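# Move one bottle from the cabinet to the bench

## Task

Take exactly one bottle out of the cabinet and leave it standing upright on the bench. The other two bottles must remain inside the cabinet.

## Robot and tools

ROBOT. There are two arms, left_arm and right_arm. Each is a six-joint arm with a two-finger parallel gripper (fingers cannot fold). Each rides on its own carriage on one shared floor track. left_rail carries left_arm and is always the carriage further toward +y; right_rail carries right_arm. Each arm base sits at x = 0, y = its carriage position_m, z = 0.04 m, facing +x.

SCENE FRAME. All reported positions use a table-fixed frame in metres. The table top is z = 0 and +z is up. +x is the way the arms face, +y is to their left, and the track runs along y at x = 0. The table edge is at x = 0.17. end_effector_position is the point midway between the closed finger pads. The fingers point along the gripper's own +z and open along its own y. Fingertips stick out roughly 9 to 33 mm past that point, depending on the opening.

execute_actions(actions, cameras). Runs a list of actions in order. Each action can hold "rows", "steps", "until" and rail commands.
- "rows": up to 15 rows. Each row has 18 numbers, all in [-1, 1], and lasts one control step (1/30 s). The order is left dx, dy, dz, rx, ry, rz, left gripper position, force_limit, speed, then the same nine for the right arm. Both arms must always be filled in.
- dx to rz are an offset, not a pose. They are measured from that arm's Hand target as it stood when the action began, in that Hand target's own axes. Every row counts from that same start. 1.0 means 0.6 m of travel or 180 degrees; rx, ry, rz form one rotation vector. All zeros re-asks for the current Hand target. Repeating an offset in a later action moves the arm further.
- Gripper numbers are absolute commands. position: +1 is open (140 mm), about -0.8 is where the pads touch, and -1 closes until blocked. force_limit runs from -1 (soft, about 14 N) to +1 (about 58 N). speed runs from -1 (slow) to +1 (fast); a faster close squeezes harder. To keep a gripper unchanged, resend its last three numbers, because 0 is a real command.
- "steps": 1 to 450 control steps, default 15, and at least one per row. After the last row the arm keeps heading for that row's target.
- "until": ends the action early once every condition holds. It only reads left_rail and right_rail, for example {"right_rail": {"position_status": ["!=", "moving"]}}. Numbers need a comparison such as "<" or ">=". {"all": {"status": "ended"}} and {"any": {"status": "ended"}} are also allowed.
- Rails: {"left_rail": {"position_m": p, "speed_m_s": v, "acceleration_factor": a}} or {"stop": true}. position_m is an absolute place on the track: left_rail -0.8 to 1.5 m, right_rail -1.5 to 0.8 m. speed_m_s runs 0.01 to 1, and acceleration_factor 0.1 to 1. Keep the carriages at least 0.78 m apart. Wait for the carriage to arrive before aiming its arm at a scene point. A bad value rejects the whole call.
- Images return only when actions is empty or when "cameras" names them. The cameras are cam_high, cam_low, cam_front, cam_side, cam_left_wrist and cam_right_wrist, or ["all"].

move(target, speed, blend, stop_force, zero, blocking, cameras). Drives each gripper along a straight line.
- target is one 18-number row as above, or a list of up to 15 such rows. Each row is an offset from the Hand target at the start of the move, not from the previous row.
- speed: path top speed in m/s, 0.002 to 3.6, default 0.25.
- blend: corner rounding in m for a list; the default 0 stops at each point.
- stop_force: 3 to 120 N, shared by both arms. An arm's path ends when it feels that much push against its travel. It is unreliable while the gripper rotates, so leave it out when pulling away from a contact.
- zero: defaults to true and re-zeroes the force sensor before the move.
- blocking=false returns early. It cannot be used with stop_force. Use wait or stop before sending more.
- Paths do not avoid obstacles. The result adds a "move:" line with how the move ended (done, off_target, moving, held, fault) and which limits acted.

Other tools. wait(seconds 0 to 10) lets time pass. stop brakes a running move. zoom_image(camera, region [x0, y0, x1, y1] in pixels, at most 504 by 504) shows a closer view of a camera's latest image. zero_wrist_force(arm) re-zeroes an arm's force sensor. read_manual(section) returns licence text only. finished_scene(scene) ends scene 1 or 2 and cannot be undone.

RESULTS. Each arm reports:
- Hand target: the base that the next offsets count from.
- end_effector_position and end_effector_quat_wxyz.
- Joint positions: rail first, then six joints.
- Joint torques, and Wrist force and torque in the gripper's own axes.
- Wrist depth: a 7x7 grid of distances in front of each wrist camera.
- Tool commands.

Gripper object_status: 0 moving, 1 blocked while opening, 2 blocked while closing (a grip), 3 reached the commanded position or the pads met. position_measured is in counts: 3 is open and about 230 is pads touching. Rail position_status words are moving, done, contact_stop, time_out, stopped, stopped_with_arm, stopped_for_other_arm and stopped_for_other_carriage. position_answer can read not_taken, which means resend once the carriage stands. Printed poses can be off by a few centimetres.

CAUTIONS.
- Ramp offsets gradually in rows; sudden jumps can shake a held object loose.
- Commanding a pose past a firm surface can trigger a fault stop. A push of roughly 150 N, or joint torque at its limit, stops the arm for 10 s. Wrist joints allow only about 25 N m.
- Never let the arms, grippers or carriages touch each other.
- Nothing may fall or be left off the table, including on the track or the metal strip.
- Avoid drops, slams and releasing a moving object.
- Long stretched holds heat motors and may trigger an over-temperature stop.
- Keep the path away from the arm's own base.

Each tool is called as name(argument=value, ...), one argument or row to a line, values as JSON.

## Session

execute_actions(
  actions=[],
)

Scene clock: 0.00 s.
left_arm: end_effector_position=(+0.3456, +0.9973, +0.5800) position_measured=3 object_status=3 end_effector_quat_wxyz=(+0.000, +0.000, +1.000, +0.000) | right_arm: end_effector_position=(+0.3456, -1.0528, +0.5800) position_measured=3 object_status=3 end_effector_quat_wxyz=(+0.000, +0.000, +1.000, +0.000)
Joint positions: left_arm=[0.97 -0.316 -1.725 0.971 -0.816 -1.571 -0.316] | right_arm=[-1.08 -0.316 -1.725 0.971 -0.816 -1.571 -0.316]
Joint velocities: within noise
Joint torques (N m): no reading
Wrist force (N): no reading
Wrist torque (N m): no reading
Wrist force, peak (N): no reading
Wrist depth (mm): cam_left_wrist=[643 - 642 633 619 - - / 675 685 669 - - - - / 719 685 - - - - - / - 129 - - - - 127 / - 123 - - - - 110 / - 934 855 905 1868 2438 1980 / 2014 2050 2340 2970 2106 2087 -] | cam_right_wrist=[- - - - - - 594 / - - - - - - - / - - - - - - - / - 123 - - - 139 - / - - 827 - - - 106 / 1776 1692 1666 1761 1820 1581 - / 1952 1836 1884 2006 1868 1952 -]
Hand target: left_arm +0.3456, +0.9973, +0.5800; +0.000, +0.000, +1.000, +0.000 | right_arm +0.3456, -1.0528, +0.5800; +0.000, +0.000, +1.000, +0.000
Tool commands: left_gripper/position=+1.0 left_gripper/force_limit=+1.0 left_gripper/speed=+1.0 right_gripper/position=+1.0 right_gripper/force_limit=+1.0 right_gripper/speed=+1.0
left_rail: position_m=0.970 position_status=done
right_rail: position_m=-1.080 position_status=done

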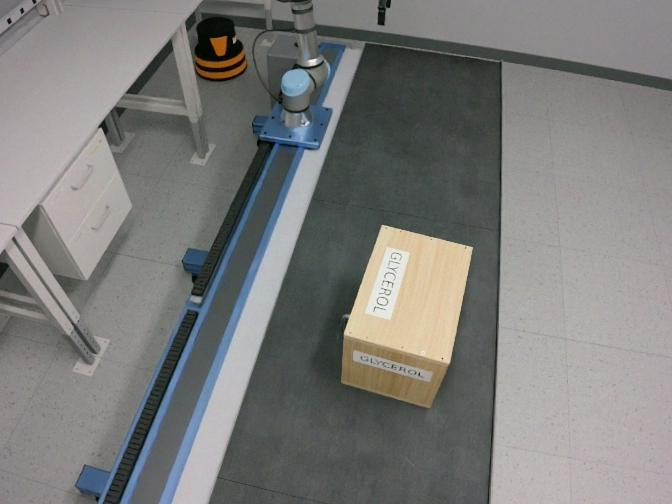

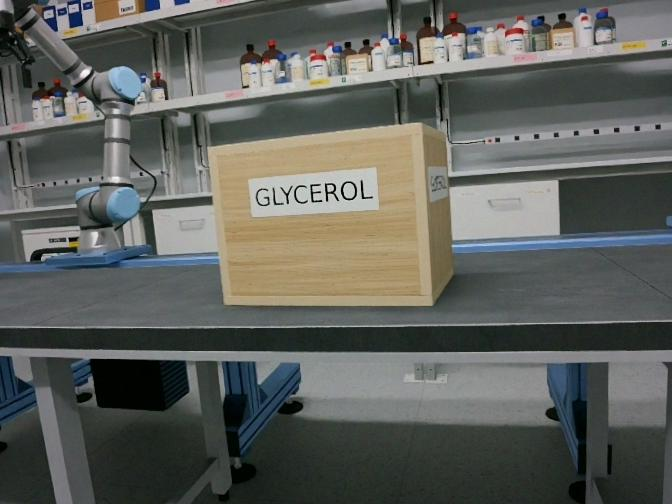

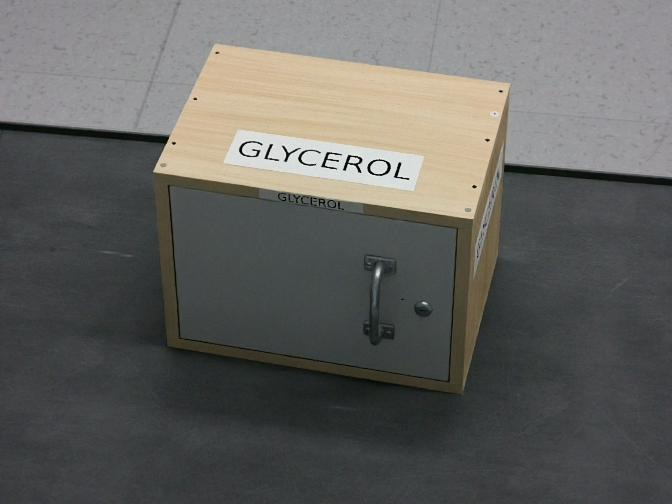

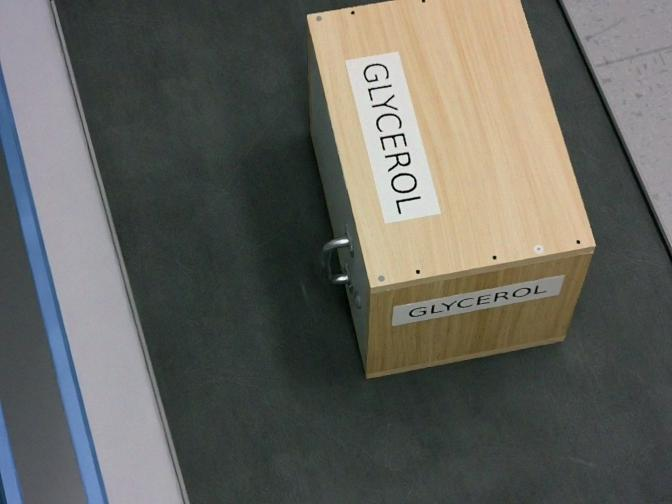

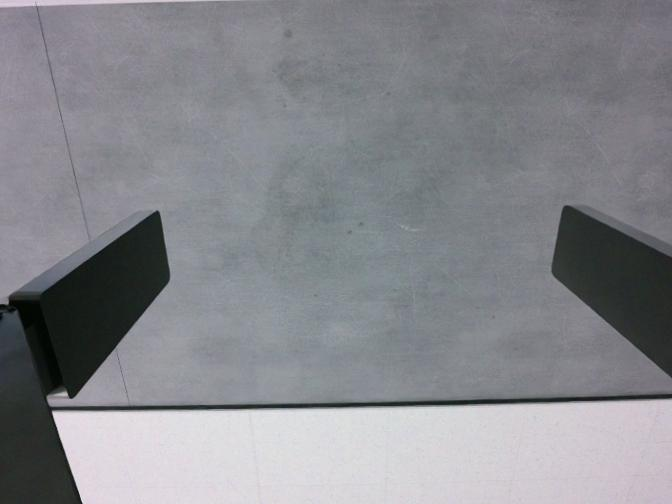

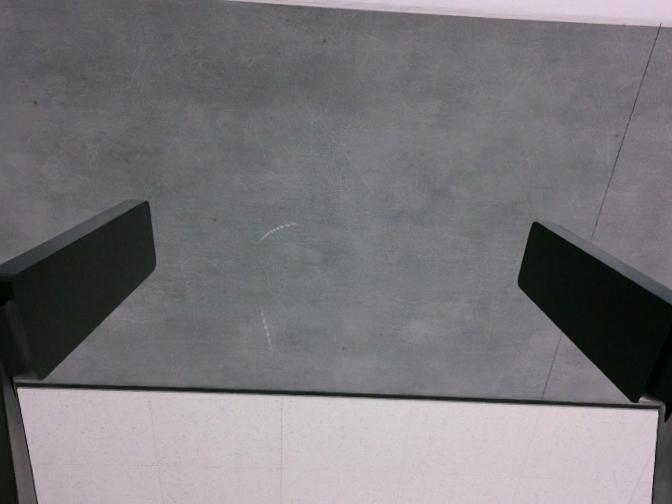

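move(
  target=[0,0,0,0,0,0,1,1,1, 0.0,0,0,0,-0.3,0,1,1,1],
  speed=0.4,
)

execute_actions(
  actions=[
    {"right_rail":{"position_m":-0.5},"steps":200,"until":{"right_rail":{"position_status":["!=","moving"]}}},
  ],
  cameras=["all"],
)

Scene clock: 17.90 s.
left_arm: end_effector_position=(+0.3456, +0.9973, +0.5800) position_measured=3 object_status=3 end_effector_quat_wxyz=(+0.000, +0.000, +1.000, +0.000) | right_arm: end_effector_position=(+0.3471, -1.0519, +0.5800) position_measured=3 object_status=3 end_effector_quat_wxyz=(+0.406, +0.026, +0.912, -0.050)
Joint positions: left_arm=[0.97 -0.316 -1.725 0.971 -0.816 -1.571 -0.316] | right_arm=[-1.08 -1.05 -2.531 1.721 -1.369 -0.947 -0.791]
Joint torques (N m): left_arm=[-0.91 -11.8 -21.48 -3.2 0.06 0.07] | right_arm=[-4.94 4.59 -28.93 -1.38 2.87 -1.87]
Wrist force (N): left_arm=[-0.2 0.3 -0.2] | right_arm=[-1.4 0.9 0.8]
Wrist torque (N m): left_arm=[0.05 0.03 0.00] | right_arm=[0.11 0.35 0.10]
Wrist force, peak (N): left_arm=[-0.4 0.0 -0.6] | right_arm=[-1.7 0.8 1.1]
Wrist depth (mm): cam_left_wrist=[- 645 - - 654 662 654 / 747 - 719 - 691 - 689 / 724 - 728 726 - - - / 747 133 - - - - 127 / - 802 - - - - 110 / - - - 905 - 1914 1899 / 2014 2032 2050 2050 2087 2068 2087] | cam_right_wrist=[- - - - 633 - - / 2124 2145 1776 1719 2124 1900 1805 / - 2381 2642 2407 1917 2305 2211 / - 131 3672 3439 3140 138 - / - - - - - - 106 / - - - - - - - / - - - - - - -]
Hand target: left_arm +0.3456, +0.9973, +0.5800; +0.000, +0.000, +1.000, +0.000 | right_arm +0.3456, -1.0528, +0.5800; +0.454, +0.000, +0.891, +0.000
Off the commanded pose: left_arm 0.000 m, 0 deg | right_arm 0.002 m, 9 deg.
left_rail: position_m=0.970 position_status=done
right_rail: position_m=-1.080 position_status=done
move: off_target (right_arm)

Scene clock: 20.27 s.
left_arm: end_effector_position=(+0.3456, +0.9973, +0.5800) position_measured=3 object_status=3 end_effector_quat_wxyz=(+0.000, +0.000, +1.000, +0.000) | right_arm: end_effector_position=(+0.3471, -0.4720, +0.5800) position_measured=3 object_status=3 end_effector_quat_wxyz=(+0.401, +0.023, +0.915, -0.045)
Joint positions: left_arm=[0.97 -0.316 -1.725 0.971 -0.816 -1.571 -0.316] | right_arm=[-0.5 -1.107 -2.529 1.695 -1.29 -0.915 -0.865]
Joint torques (N m): left_arm=[-1.73 -10.64 -20.44 -3.26 -0.08 0.21] | right_arm=[-5.69 34.18 -29.66 -0.79 2.97 -1.55]
Wrist force (N): left_arm=[0.1 0.2 -0.3] | right_arm=[-1.4 1.1 1.2]
Wrist torque (N m): left_arm=[0.05 -0.02 0.00] | right_arm=[0.16 0.35 0.11]
Wrist force, peak (N): left_arm=[0.1 0.6 0.0] | right_arm=[-1.2 2.1 1.2]
Wrist depth (mm): cam_left_wrist=[- 636 - 645 - - - / - - - - - - - / - - - - - - - / - 124 - - - - 128 / - 114 - - 839 858 111 / - 2014 - 1930 1980 3510 1868 / - 1980 2388 1796 2050 2271 2050] | cam_right_wrist=[- - - - - 609 432 / 2305 2434 - 2006 - 557 446 / 2642 2519 2642 2434 2434 2381 540 / - 139 3801 - 2928 140 2850 / - 3051 - - 5416 - 106 / - - 3939 - - - - / - - - - - - -]
Hand target: left_arm +0.3456, +0.9973, +0.5800; +0.000, +0.000, +1.000, +0.000 | right_arm +0.3456, -0.4728, +0.5800; +0.454, +0.000, +0.891, +0.000
Tool commands: left_gripper/position=+1.0 left_gripper/force_limit=+1.0 left_gripper/speed=+1.0 right_gripper/position=+1.0 right_gripper/force_limit=+1.0 right_gripper/speed=+1.0
Off the commanded pose: left_arm 0.000 m, 0 deg | right_arm 0.002 m, 9 deg.
left_rail: position_m=0.970 position_status=done
right_rail: position_m=-0.500 position_status=done

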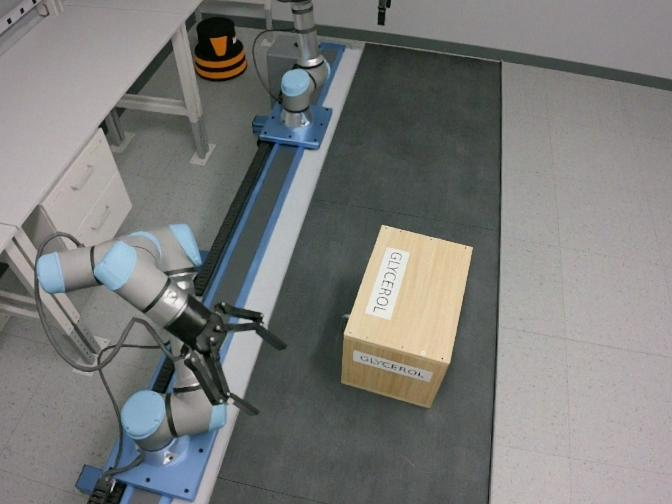

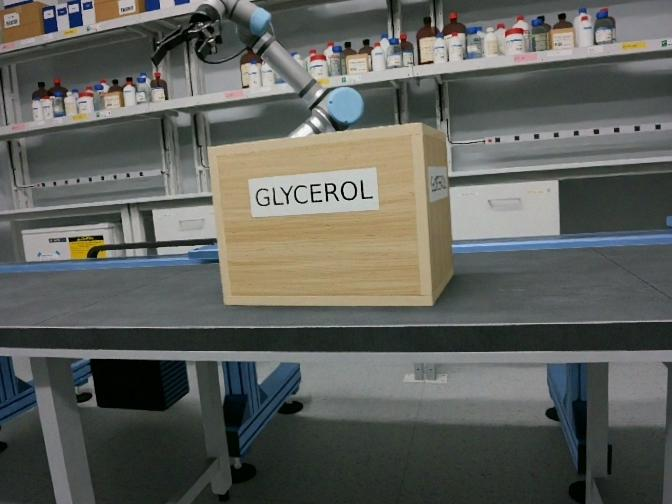

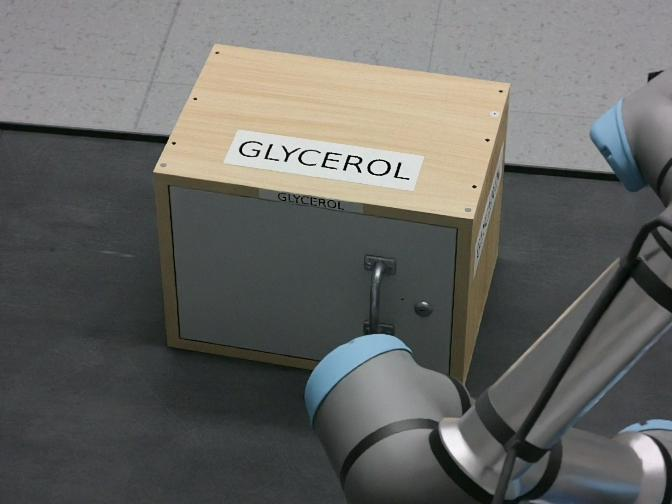

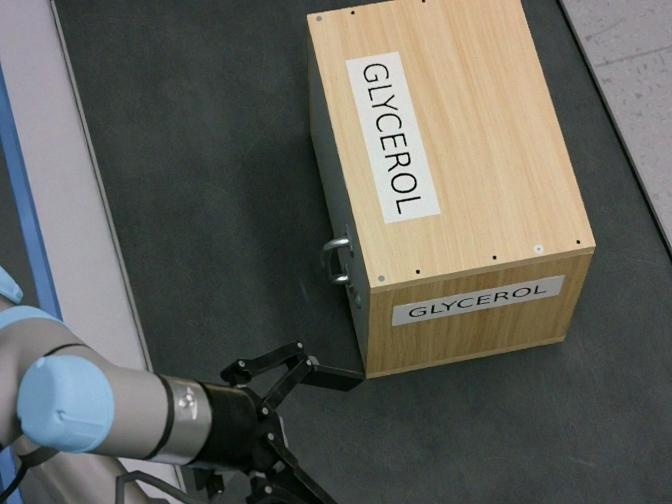

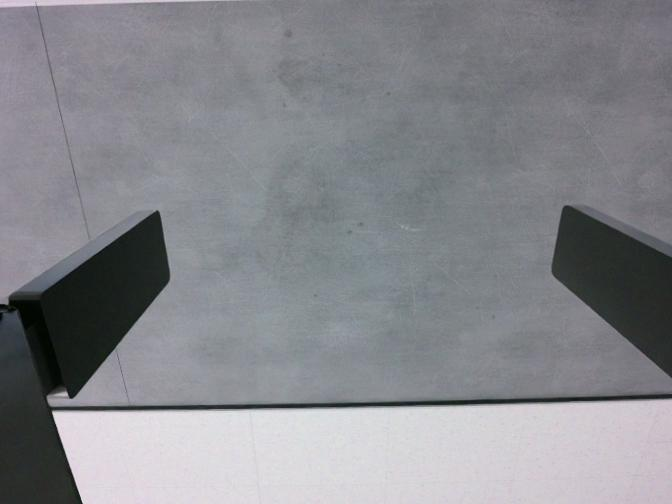

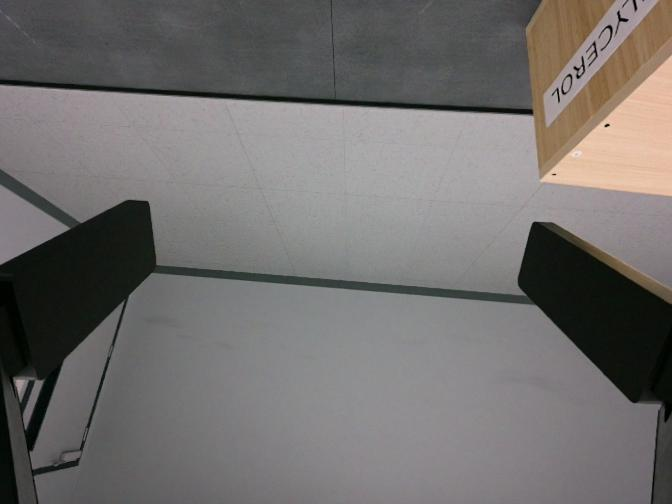

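move(
  target=[0,0,0,0,0,0,1,1,1, 0.0,0,0,0,0.3,0,1,1,1],
  speed=0.4,
)

move(
  target=[
    [0,0,0,0,0,0,1,1,1, -0.1,0,0,0,0,0.5,1,1,1],
    [0,0,0,0,0,0,1,1,1, -0.1,0.1,0,0,0,0.99,1,1,1],
  ],
  speed=0.5,
  blend=[0.05,0],
  cameras=["cam_high","cam_right_wrist"],
)

Scene clock: 53.37 s.
left_arm: end_effector_position=(+0.3456, +0.9973, +0.5800) position_measured=3 object_status=3 end_effector_quat_wxyz=(+0.000, +0.000, +1.000, +0.000) | right_arm: end_effector_position=(+0.3456, -0.4727, +0.5800) position_measured=3 object_status=3 end_effector_quat_wxyz=(+0.000, +0.000, +1.000, +0.000) end_effector_velocity=(+0.000, +0.000, +0.000) end_effector_angular_velocity=(+0.000, +0.005, +0.001)
Joint positions: left_arm=[0.97 -0.316 -1.725 0.971 -0.816 -1.571 -0.316] | right_arm=[-0.5 -0.316 -1.726 0.971 -0.817 -1.571 -0.316]
Joint velocities: left_arm=[within noise] | right_arm=[0 0.002 0.003 -0.003 0.005 -0.002 0]
Joint torques (N m): left_arm=[-1.58 -10.52 -22.2 -3.11 0.07 -0.05] | right_arm=[7.29 2.12 -29.68 -0.75 -1.68 1.59]
Wrist force (N): left_arm=[-0.3 0.3 -0.2] | right_arm=[0.2 0.2 -0.3]
Wrist torque (N m): left_arm=[0.06 0.05 0.01] | right_arm=[0.03 -0.03 -0.01]
Wrist force, peak (N): left_arm=[0.4 0.3 -0.4] | right_arm=[-1.2 1.4 1.5]
Wrist depth (mm): cam_left_wrist=[- - - 635 - 621 - / - - - - - 691 - / - - - - 731 - 783 / - 133 - - - - 128 / - 115 - - 858 - 110 / - - - - 2087 - 1914 / 1963 2050 1914 2145 2068 2050 2050] | cam_right_wrist=[- - - - - - 626 / - - - - - - - / - - - - - - - / - 122 - - - 140 457 / - - - - 690 147 106 / 1805 1820 1852 1836 2145 531 - / 1917 1884 1692 1917 1868 1917 -]
Hand target: left_arm +0.3456, +0.9973, +0.5800; +0.000, +0.000, +1.000, +0.000 | right_arm +0.3456, -0.4727, +0.5800; +0.000, +0.000, +1.000, +0.000
Off the commanded pose: left_arm 0.000 m, 0 deg | right_arm 0.000 m, 0 deg.
left_rail: position_m=0.970 position_status=done
right_rail: position_m=-0.500 position_status=done
move: done

Scene clock: 57.47 s.
left_arm: end_effector_position=(+0.3456, +0.9973, +0.5800) position_measured=3 object_status=3 end_effector_quat_wxyz=(+0.000, +0.000, +1.000, +0.000) | right_arm: end_effector_position=(+0.4056, -0.4128, +0.5800) position_measured=3 object_status=3 end_effector_quat_wxyz=(+0.000, +1.000, +0.016, +0.000)
Joint positions: left_arm=[0.97 -0.316 -1.725 0.971 -0.816 -1.571 -0.316] | right_arm=[-0.5 -0.115 -1.564 0.827 -0.834 -1.571 2.995]
Joint torques (N m): left_arm=[-3.07 -10.9 -22.08 -3.31 0.17 0.1] | right_arm=[8.37 -6.27 -29.72 -0.71 -1.77 1.38]
Wrist force (N): left_arm=[-0.4 0.0 -0.2] | right_arm=[0.1 0.6 0.3]
Wrist torque (N m): left_arm=[0.01 0.08 0.01] | right_arm=[0.12 -0.05 -0.04]
Wrist force, peak (N): left_arm=[-0.1 0.4 -0.8] | right_arm=[0.3 0.5 0.8]
Wrist depth (mm): cam_left_wrist=[636 660 - 633 631 - 647 / - 654 - 675 - - - / - 733 - 658 - - - / - 133 777 - - - 128 / - 122 - - - - 111 / - 891 916 891 2014 1980 - / 2032 2068 2014 2068 2068 2068 -] | cam_right_wrist=[356 426 - - - - - / - - - - - - - / - - - - - - - / - 139 776 771 833 139 - / - - - 742 774 138 106 / 1719 1719 569 570 1790 1570 - / - 2124 458 1852 1900 1917 -]
Hand target: left_arm +0.3456, +0.9973, +0.5800; +0.000, +0.000, +1.000, +0.000 | right_arm +0.4056, -0.4128, +0.5800; +0.000, +1.000, +0.016, +0.000
Off the commanded pose: left_arm 0.000 m, 0 deg | right_arm 0.000 m, 0 deg.
left_rail: position_m=0.970 position_status=done
right_rail: position_m=-0.500 position_status=done
move: done
Images, in order (width x height): cam_high 672x504, cam_right_wrist 672x504.

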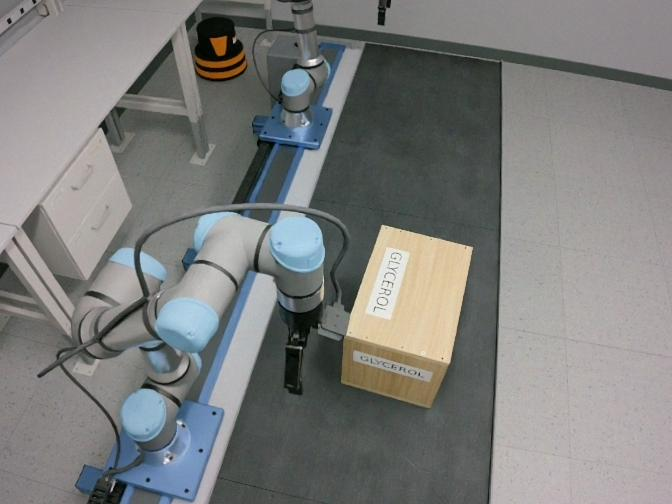

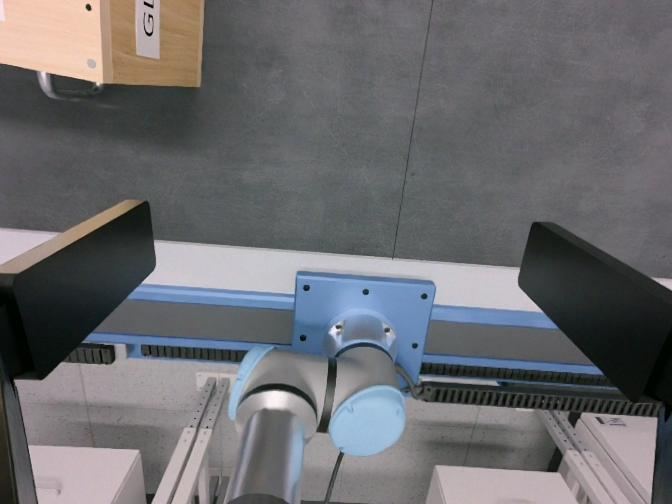

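execute_actions(
  actions=[
    {"right_rail":{"position_m":-0.6},"steps":100,"until":{"right_rail":{"position_status":["!=","moving"]}}},
  ],
)

move(
  target=[
    [0,0,0,0,0,0,1,1,1, -0.1,-0.6,0.1,0,0.2,0,1,1,1],
    [0,0,0,0,0,0,1,1,1, -0.21,-0.68,0.5,0,0.5,0,1,1,1],
  ],
  speed=0.3,
  blend=[0.05,0],
  cameras=["all"],
)

Scene clock: 78.10 s.
left_arm: end_effector_position=(+0.3456, +0.9973, +0.5800) position_measured=3 object_status=3 end_effector_quat_wxyz=(+0.000, +0.000, +1.000, +0.000) | right_arm: end_effector_position=(+0.4056, -0.5127, +0.5800) position_measured=3 object_status=3 end_effector_quat_wxyz=(+0.000, +1.000, +0.016, +0.000)
Joint positions: left_arm=[0.97 -0.316 -1.725 0.971 -0.816 -1.571 -0.316] | right_arm=[-0.6 -0.115 -1.564 0.827 -0.834 -1.571 2.995]
Joint torques (N m): left_arm=[-1.84 -10.69 -22.12 -3.4 0.11 0.17] | right_arm=[1.71 -8.2 -28.96 -0.92 -0.7 1.4]
Wrist force (N): left_arm=[0.2 0.0 -0.3] | right_arm=[0.2 0.5 0.6]
Wrist torque (N m): left_arm=[0.01 -0.03 0.00] | right_arm=[0.10 -0.06 -0.04]
Wrist force, peak (N): left_arm=[-0.6 0.3 0.2] | right_arm=[0.1 1.3 0.8]
Wrist depth (mm): cam_left_wrist=[- - - - 660 694 656 / - - - - 649 - - / - - - - 696 - - / - 124 - - - - 128 / - 115 - - - - 110 / - 1691 - - 1755 2106 2014 / 1963 2068 2032 2050 2050 2068 2106] | cam_right_wrist=[443 566 - - - - - / - - - - - - - / - - - - - - - / - 121 771 796 727 139 - / - 692 - 739 763 130 106 / - 1641 572 578 853 914 - / 1969 1836 428 1868 1852 1987 -]
Hand target: left_arm +0.3456, +0.9973, +0.5800; +0.000, +0.000, +1.000, +0.000 | right_arm +0.4056, -0.5127, +0.5800; +0.000, +1.000, +0.016, +0.000
Tool commands: left_gripper/position=+1.0 left_gripper/force_limit=+1.0 left_gripper/speed=+1.0 right_gripper/position=+1.0 right_gripper/force_limit=+1.0 right_gripper/speed=+1.0
Off the commanded pose: left_arm 0.000 m, 0 deg | right_arm 0.000 m, 0 deg.
left_rail: position_m=0.970 position_status=done
right_rail: position_m=-0.600 position_status=done

Scene clock: 82.63 s.
left_arm: end_effector_position=(+0.3456, +0.9973, +0.5800) position_measured=3 object_status=3 end_effector_quat_wxyz=(+0.000, +0.000, +1.000, +0.000) | right_arm: end_effector_position=(+0.2667, -0.1090, +0.2796) position_measured=3 object_status=3 end_effector_quat_wxyz=(-0.005, +0.721, +0.004, +0.693)
Joint positions: left_arm=[0.97 -0.316 -1.725 0.971 -0.816 -1.571 -0.316] | right_arm=[-0.6 1.385 -0.909 1.975 -4.009 -2.939 3.339]
Joint torques (N m): left_arm=[-1.5 -9.95 -21.19 -3.33 0.1 0.18] | right_arm=[7.85 -56.09 -5.49 0.94 -2.17 1.7]
Wrist force (N): left_arm=[-0.2 0.1 -0.4] | right_arm=[1.3 0.6 2.8]
Wrist torque (N m): left_arm=[0.01 0.04 0.00] | right_arm=[0.07 -0.10 -0.13]
Wrist force, peak (N): left_arm=[-0.3 0.6 -0.2] | right_arm=[2.1 1.8 2.3]
Wrist depth (mm): cam_left_wrist=[- - 673 - - - 683 / - 668 - 668 726 - 698 / - - - - - - - / - 124 - - - - 128 / - 114 833 772 833 842 111 / - - - - 1768 1930 2087 / - - 2087 2068 2014 2050 2087] | cam_right_wrist=[- - - 2850 - - - / 322 323 309 341 359 - - / - 336 326 - 316 - - / - 122 347 357 324 140 2928 / - 394 395 354 357 - 105 / - 431 410 417 - - - / - - - - - 388 -]
Hand target: left_arm +0.3456, +0.9973, +0.5800; +0.000, +0.000, +1.000, +0.000 | right_arm +0.2666, -0.1089, +0.2796; -0.005, +0.721, +0.004, +0.693 (not the last commanded pose)
Off the commanded pose: left_arm 0.000 m, 0 deg | right_arm 0.000 m, 3 deg.
left_rail: position_m=0.970 position_status=done
right_rail: position_m=-0.600 position_status=done
move: held (right_arm; a check stopped the path); limits=held
pose unreachable (right arm): on one or more control steps of this call, first in action 0 (counted from 0), this arm could not follow its commanded pose, so it was not sent that pose on those steps. It may still have moved: this result reports where it is.
cause: moving toward the commanded pose would bring two parts of the arm too close to each other (its gripper and another part of the arm, with joints 5 (wrist 1) to 7 (wrist 3) between them, 8 mm apart when it was first held).

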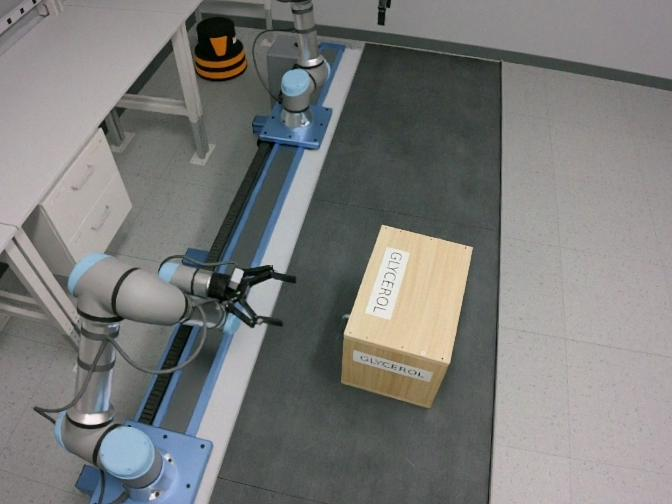

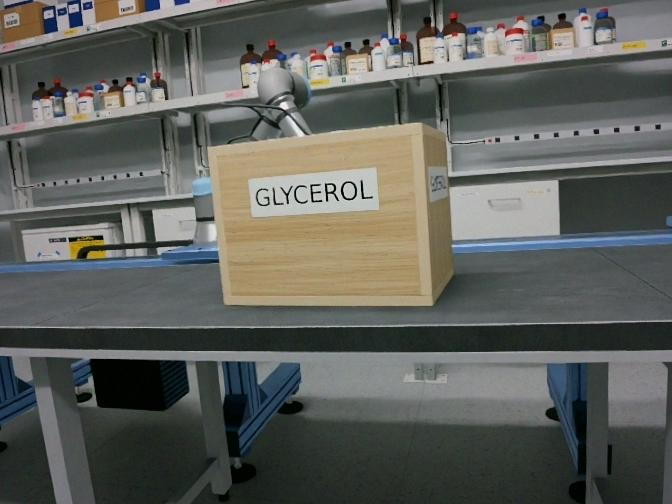

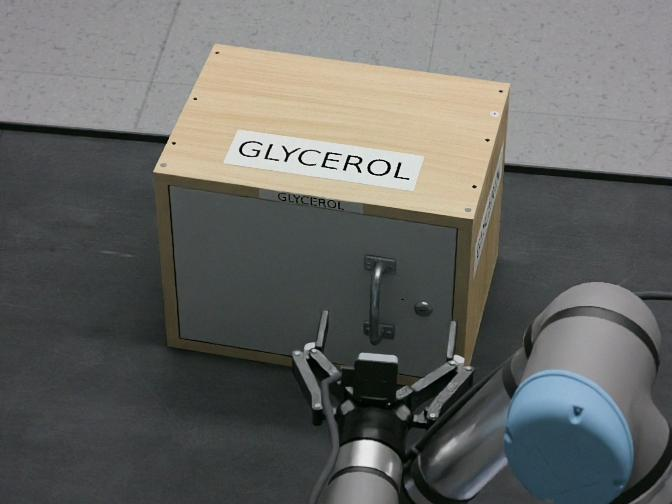

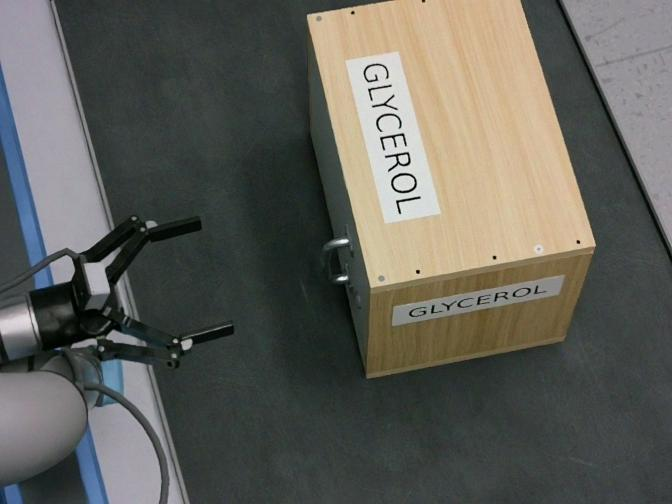

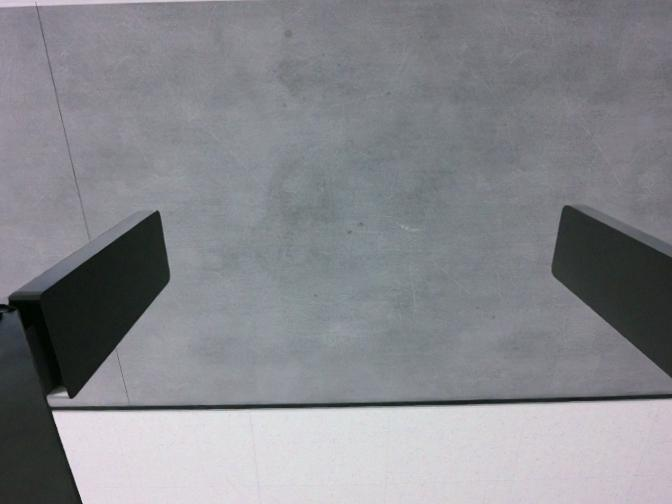

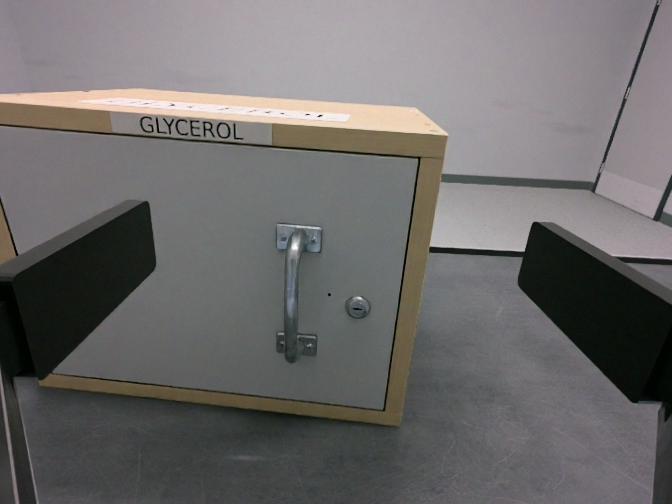

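move(
  target=[0,0,0,0,0,0,1,1,1, -0.15,-0.017,0.107,0.11,-0.01,0,1,1,1],
  speed=0.2,
  cameras=["cam_side","cam_front","cam_right_wrist"],
)

Scene clock: 107.37 s.
left_arm: end_effector_position=(+0.3456, +0.9973, +0.5800) position_measured=3 object_status=3 end_effector_quat_wxyz=(+0.000, +0.000, +1.000, +0.000) | right_arm: end_effector_position=(+0.3270, -0.0978, +0.1871) position_measured=3 object_status=3 end_effector_quat_wxyz=(-0.129, +0.720, +0.123, +0.670) end_effector_velocity=(+0.001, +0.000, +0.001) end_effector_angular_velocity=(+0.003, -0.002, +0.001)
Joint positions: left_arm=[0.97 -0.316 -1.725 0.971 -0.816 -1.571 -0.316] | right_arm=[-0.6 1.134 -0.766 2.194 -4.474 -2.344 3.23]
Joint velocities: left_arm=[within noise] | right_arm=[0 -0.003 0.001 0 -0.005 0.004 -0.001]
Joint torques (N m): left_arm=[-0.47 -10.67 -22.16 -3.34 0.3 0.12] | right_arm=[-6.2 -23.88 0.44 -3.84 1.61 -1.61]
Wrist force (N): left_arm=[-0.4 0.0 -0.2] | right_arm=[1.3 0.1 3.1]
Wrist torque (N m): left_arm=[-0.01 0.08 0.00] | right_arm=[-0.05 -0.13 0.04]
Wrist force, peak (N): left_arm=[-0.5 0.5 -0.1] | right_arm=[1.5 0.5 3.4]
Wrist depth (mm): cam_left_wrist=[- - - - - - - / 681 - - - - 671 689 / - - - - - - 724 / - 124 - 742 788 762 128 / - 115 - - - - 110 / - 901 - 1980 1963 1716 - / - 2050 2068 2050 2050 2249 -] | cam_right_wrist=[- 290 254 238 221 - 185 / - 337 264 253 - 208 194 / - 338 - 277 240 221 3801 / - 123 - 289 263 142 3095 / - - 371 - 285 258 106 / - - 298 319 306 304 - / 255 261 264 265 - 273 -]
Hand target: left_arm +0.3456, +0.9973, +0.5800; +0.000, +0.000, +1.000, +0.000 | right_arm +0.3270, -0.0977, +0.1871; -0.129, +0.720, +0.123, +0.670
Off the commanded pose: left_arm 0.000 m, 0 deg | right_arm 0.000 m, 0 deg.
left_rail: position_m=0.970 position_status=done
right_rail: position_m=-0.600 position_status=done
move: done
Images, in order (width x height): cam_front 672x504, cam_side 672x504, cam_right_wrist 672x504.

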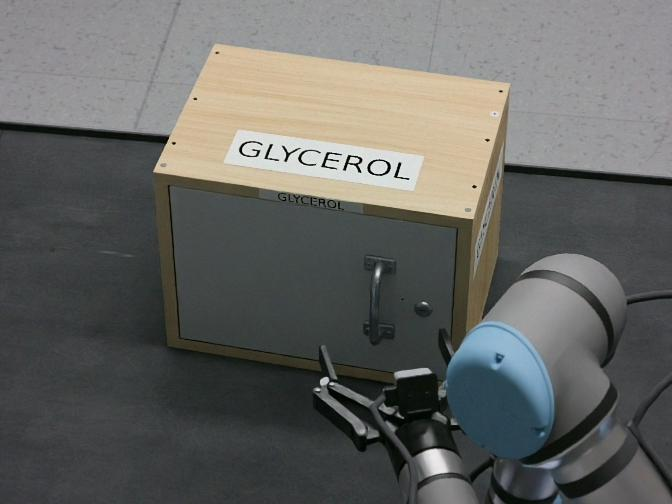

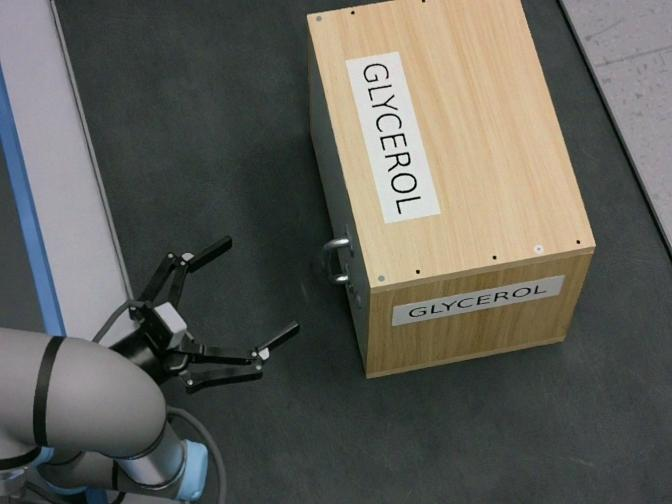

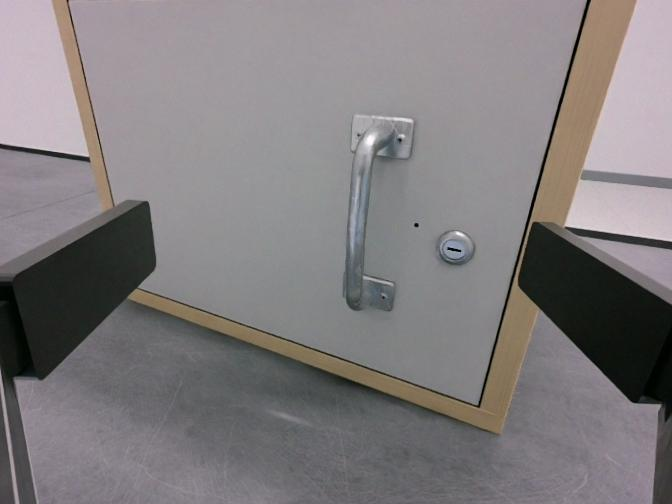

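move(
  target=[0,0,0,0,0,0,1,1,1, 0,0,0.147,0,0,0,1,1,1],
  speed=0.06,
  stop_force=12,
  cameras=["cam_side","cam_right_wrist"],
)

Scene clock: 124.20 s.
left_arm: end_effector_position=(+0.3456, +0.9973, +0.5800) position_measured=3 object_status=3 end_effector_quat_wxyz=(+0.000, +0.000, +1.000, +0.000) | right_arm: end_effector_position=(+0.4094, -0.0668, +0.1811) position_measured=3 object_status=3 end_effector_quat_wxyz=(-0.129, +0.720, +0.123, +0.670)
Joint positions: left_arm=[0.97 -0.316 -1.725 0.971 -0.816 -1.571 -0.316] | right_arm=[-0.6 0.99 -0.724 2.055 -4.389 -2.2 3.213]
Joint torques (N m): left_arm=[-0.61 -10.62 -22.26 -3.47 -0.1 -0.05] | right_arm=[-6.1 -28.15 -16.51 -0.01 1.72 -1.6]
Wrist force (N): left_arm=[-0.2 0.1 0.0] | right_arm=[1.4 0.1 2.6]
Wrist torque (N m): left_arm=[0.02 0.03 0.00] | right_arm=[-0.03 -0.12 0.04]
Wrist force, peak (N): left_arm=[-0.3 0.6 -0.2] | right_arm=[1.5 0.4 3.2]
Wrist depth (mm): cam_left_wrist=[- - - 654 - - - / 731 - 668 702 - - - / 740 733 708 - - - - / - 124 - - - - 128 / - 115 - - - - 111 / - - 1914 927 1729 2388 - / - 1947 2014 2632 2050 2125 2125] | cam_right_wrist=[219 199 176 159 145 133 123 / 250 224 191 173 153 142 130 / 283 - 208 188 158 151 137 / - 140 - - 175 151 142 / - 284 252 222 191 169 106 / 304 320 288 239 212 185 170 / - - 255 253 234 199 -]
Hand target: left_arm +0.3456, +0.9973, +0.5800; +0.000, +0.000, +1.000, +0.000 | right_arm +0.4094, -0.0668, +0.1811; -0.129, +0.720, +0.123, +0.670
Off the commanded pose: left_arm 0.000 m, 0 deg | right_arm 0.000 m, 0 deg.
left_rail: position_m=0.970 position_status=done
right_rail: position_m=-0.600 position_status=done
move: done
Images, in order (width x height): cam_side 672x504, cam_right_wrist 672x504.

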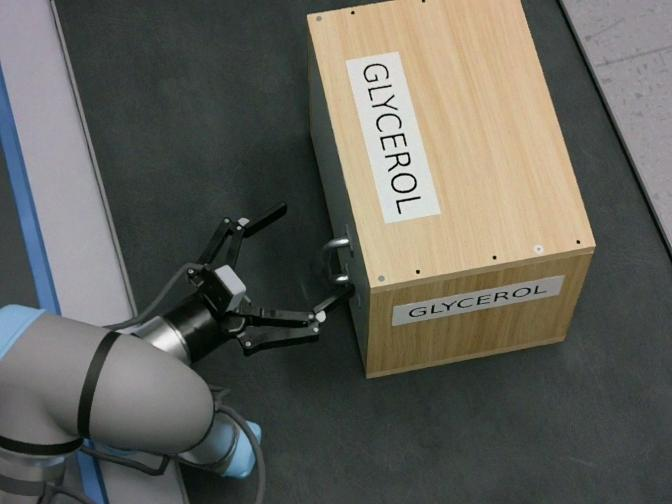

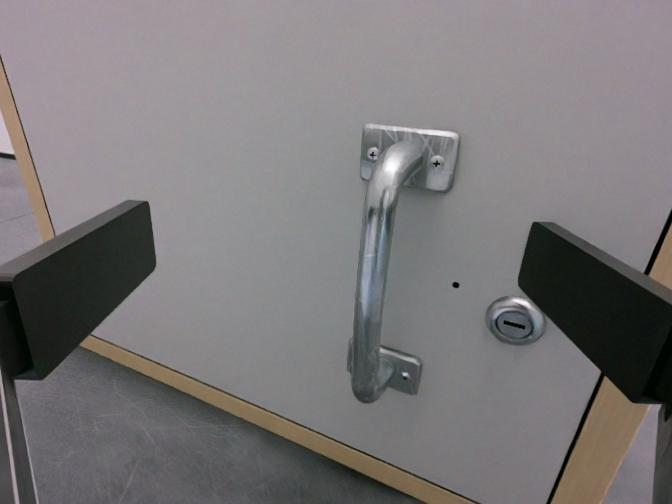

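move(
  target=[0,0,0,0,0,0,1,1,1, 0,0,0,0,0,0,-1,-0.5,-0.8],
  cameras=["cam_side","cam_right_wrist"],
)

Scene clock: 133.20 s.
left_arm: end_effector_position=(+0.3456, +0.9973, +0.5800) position_measured=3 object_status=3 end_effector_quat_wxyz=(+0.000, +0.000, +1.000, +0.000) | right_arm: end_effector_position=(+0.4094, -0.0668, +0.1811) position_measured=214 object_status=2 end_effector_quat_wxyz=(-0.129, +0.720, +0.123, +0.670)
Joint positions: left_arm=[0.97 -0.316 -1.725 0.971 -0.816 -1.571 -0.316] | right_arm=[-0.6 0.99 -0.724 2.055 -4.389 -2.2 3.213]
Joint torques (N m): left_arm=[-2.29 -12.05 -21.71 -3.19 -0.01 0.04] | right_arm=[11.17 -33.18 -16.55 -0.71 1.5 -1.71]
Wrist force (N): left_arm=[-0.1 0.1 0.1] | right_arm=[-2.9 9.4 -3.2]
Wrist torque (N m): left_arm=[0.02 0.01 0.01] | right_arm=[-0.26 0.00 0.53]
Wrist force, peak (N): left_arm=[-0.4 0.6 -0.3] | right_arm=[0.7 18.8 -9.0]
Wrist depth (mm): cam_left_wrist=[- - - - - - 654 / - 651 - - - - - / - - - 687 765 - - / - 124 - - - - 128 / - 132 - - 874 - 110 / - 2125 894 898 1755 1796 - / 2050 2050 1980 2087 2106 - -] | cam_right_wrist=[224 202 175 158 138 128 117 / 270 216 194 165 151 134 124 / 285 238 205 166 160 142 130 / 318 - 223 130 167 - 139 / - - - - - 79 147 / - - - - - 69 - / - - - - - - -]
Hand target: left_arm +0.3456, +0.9973, +0.5800; +0.000, +0.000, +1.000, +0.000 | right_arm +0.4094, -0.0668, +0.1811; -0.129, +0.720, +0.123, +0.670
Off the commanded pose: left_arm 0.000 m, 0 deg | right_arm 0.000 m, 0 deg.
left_rail: position_m=0.970 position_status=done
right_rail: position_m=-0.600 position_status=done
move: done
Images, in order (width x height): cam_side 672x504, cam_right_wrist 672x504.

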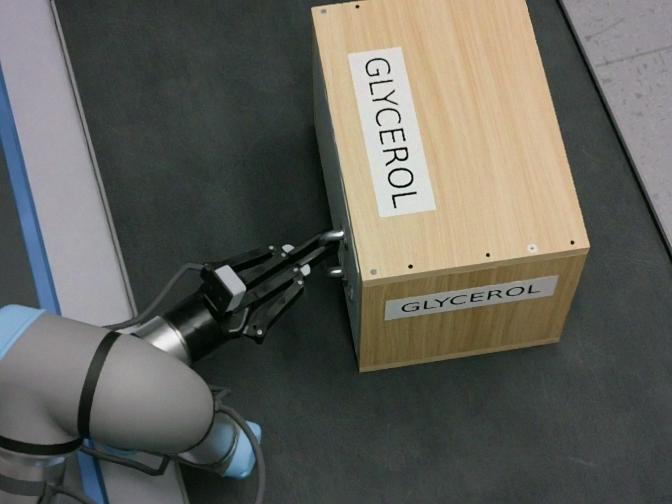

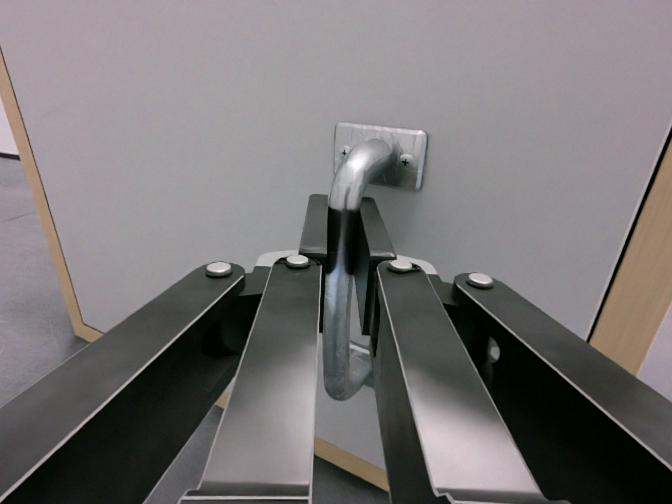

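move(
  target=[0,0,0,0,0,0,1,1,1, 0,-0.025,-0.043,0,0,0,-1,-0.5,-0.8],
  speed=0.03,
  stop_force=40,
  cameras=["cam_side","cam_front","cam_right_wrist"],
)

Scene clock: 140.27 s.
left_arm: end_effector_position=(+0.3456, +0.9973, +0.5800) position_measured=3 object_status=3 end_effector_quat_wxyz=(+0.000, +0.000, +1.000, +0.000) | right_arm: end_effector_position=(+0.3800, -0.0618, +0.1832) position_measured=214 object_status=2 end_effector_quat_wxyz=(-0.129, +0.720, +0.123, +0.670)
Joint positions: left_arm=[0.97 -0.316 -1.725 0.971 -0.816 -1.571 -0.316] | right_arm=[-0.6 1.056 -0.731 2.064 -4.386 -2.266 3.22]
Joint torques (N m): left_arm=[-1.89 -10.79 -21.61 -3.41 0.24 0.17] | right_arm=[7.78 -81.59 -13.76 -9.03 -2.8 0.81]
Wrist force (N): left_arm=[0.1 0.4 -0.2] | right_arm=[-41.2 -0.8 9.5]
Wrist torque (N m): left_arm=[0.09 -0.03 0.00] | right_arm=[-0.06 0.57 0.48]
Wrist force, peak (N): left_arm=[-0.3 0.3 -0.5] | right_arm=[-41.7 -1.8 10.4]
Wrist depth (mm): cam_left_wrist=[- 640 610 - 633 - - / - - - - - - - / - - 715 - 740 - - / - 123 - - - - 128 / - 116 - - 855 861 110 / - 1587 942 891 2249 1963 2068 / 2032 2050 2050 2068 2087 2106 2068] | cam_right_wrist=[263 225 188 159 137 125 112 / 289 245 202 174 150 130 117 / - 281 217 168 151 137 122 / - - 231 130 155 147 132 / - - - - - 79 179 / - - - - - 69 - / - - - - - - -]
Hand target: left_arm +0.3456, +0.9973, +0.5800; +0.000, +0.000, +1.000, +0.000 | right_arm +0.3800, -0.0618, +0.1832; -0.129, +0.720, +0.123, +0.670
Off the commanded pose: left_arm 0.000 m, 0 deg | right_arm 0.000 m, 0 deg.
left_rail: position_m=0.970 position_status=done
right_rail: position_m=-0.600 position_status=done
move: done
Images, in order (width x height): cam_front 672x504, cam_side 672x504, cam_right_wrist 672x504.

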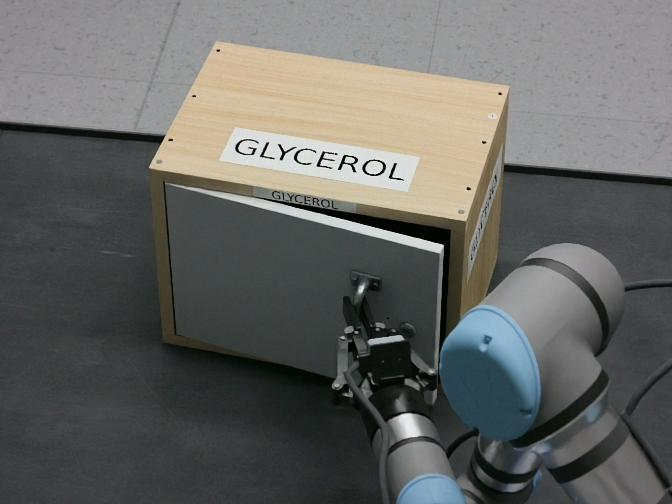

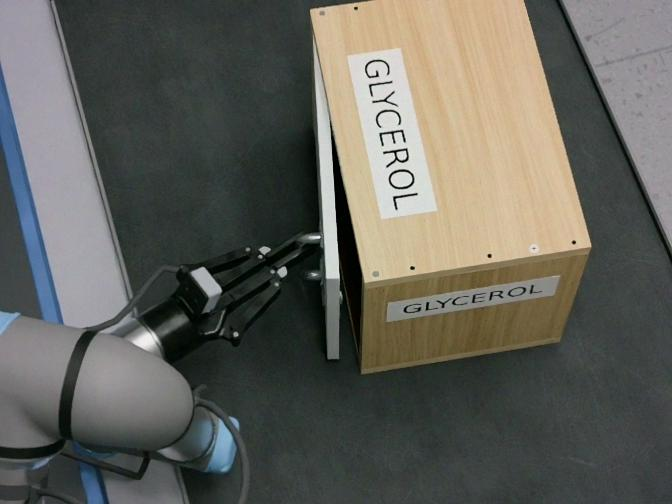

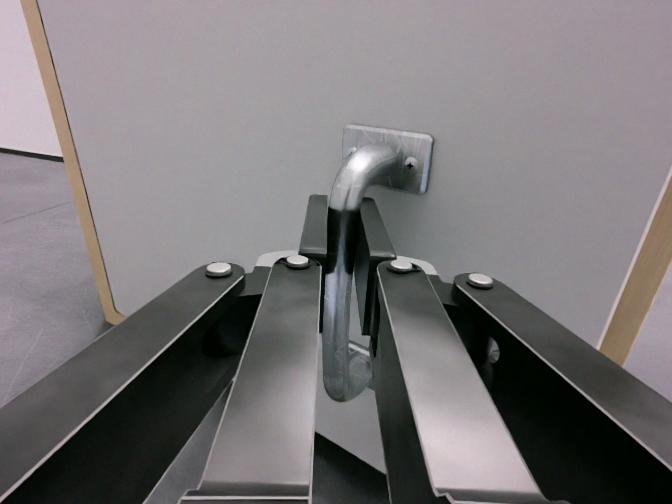

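move(
  target=[0,0,0,0,0,0,1,1,1, -0.012,-0.064,-0.075,0,0,0,-1,-0.5,-0.8],
  speed=0.03,
  stop_force=40,
  cameras=["cam_side","cam_front","cam_right_wrist"],
)

Scene clock: 151.60 s.
left_arm: end_effector_position=(+0.3456, +0.9973, +0.5800) position_measured=3 object_status=3 end_effector_quat_wxyz=(+0.000, +0.000, +1.000, +0.000) | right_arm: end_effector_position=(+0.3503, -0.0511, +0.1815) position_measured=214 object_status=2 end_effector_quat_wxyz=(-0.129, +0.720, +0.123, +0.670)
Joint positions: left_arm=[0.97 -0.316 -1.725 0.971 -0.816 -1.571 -0.316] | right_arm=[-0.6 1.131 -0.723 2.049 -4.373 -2.34 3.229]
Joint torques (N m): left_arm=[-0.26 -11.29 -22 -3.35 0.37 0.15] | right_arm=[-7.2 -53.08 2.51 -1.85 0.57 -2.3]
Wrist force (N): left_arm=[0.1 0.1 0.0] | right_arm=[7.2 -3.7 6.4]
Wrist torque (N m): left_arm=[0.01 -0.01 0.00] | right_arm=[-0.05 -0.02 0.62]
Wrist force, peak (N): left_arm=[-0.6 0.4 -0.2] | right_arm=[-41.8 -0.8 10.0]
Wrist depth (mm): cam_left_wrist=[- - - - - - - / - - 731 - - - - / - 728 - - - 704 - / - 124 - - - - 127 / - 122 868 - - - 111 / - 2438 908 - 2014 1768 - / - - 2050 2068 1868 2546 2125] | cam_right_wrist=[- 254 211 165 137 118 108 / - 294 207 180 150 123 111 / - 331 - 163 151 131 116 / - 367 - 131 161 137 126 / - - - - - 79 132 / - - - - - 69 - / - - - - - - -]
Hand target: left_arm +0.3456, +0.9973, +0.5800; +0.000, +0.000, +1.000, +0.000 | right_arm +0.3503, -0.0511, +0.1815; -0.129, +0.720, +0.123, +0.670 (not the last commanded pose)
Off the commanded pose: left_arm 0.000 m, 0 deg | right_arm 0.028 m, 0 deg.
left_rail: position_m=0.970 position_status=done
right_rail: position_m=-0.600 position_status=done
move: contact (right_arm)
Images, in order (width x height): cam_front 672x504, cam_side 672x504, cam_right_wrist 672x504.

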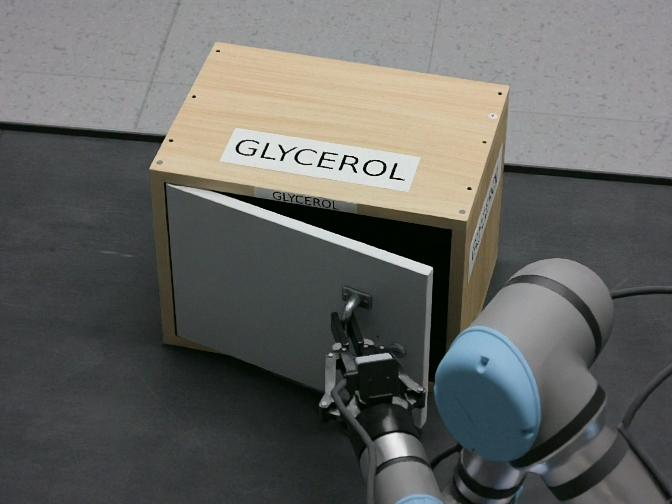

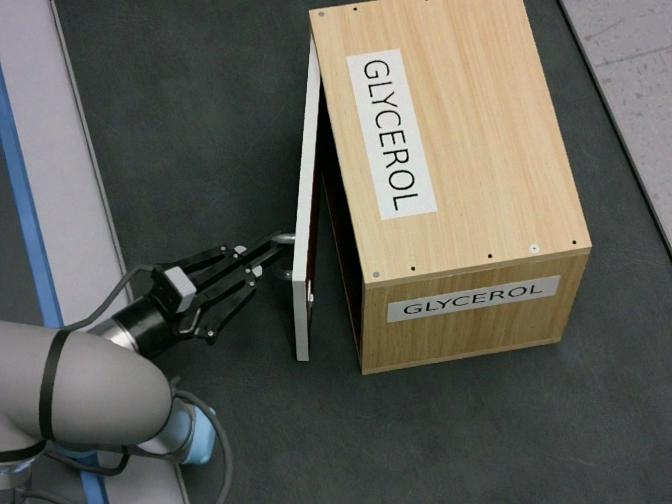

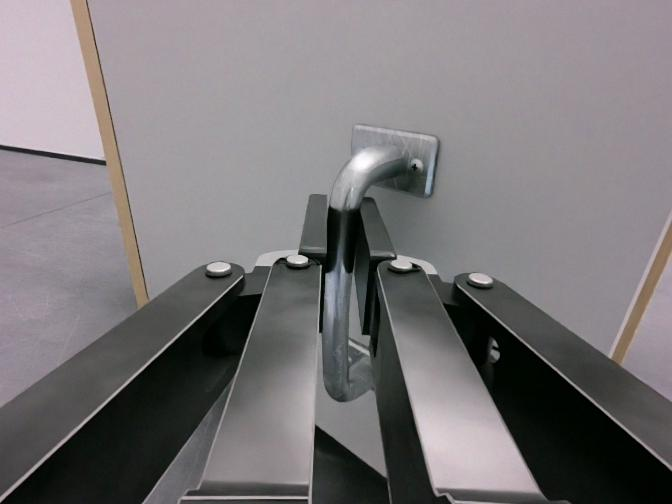

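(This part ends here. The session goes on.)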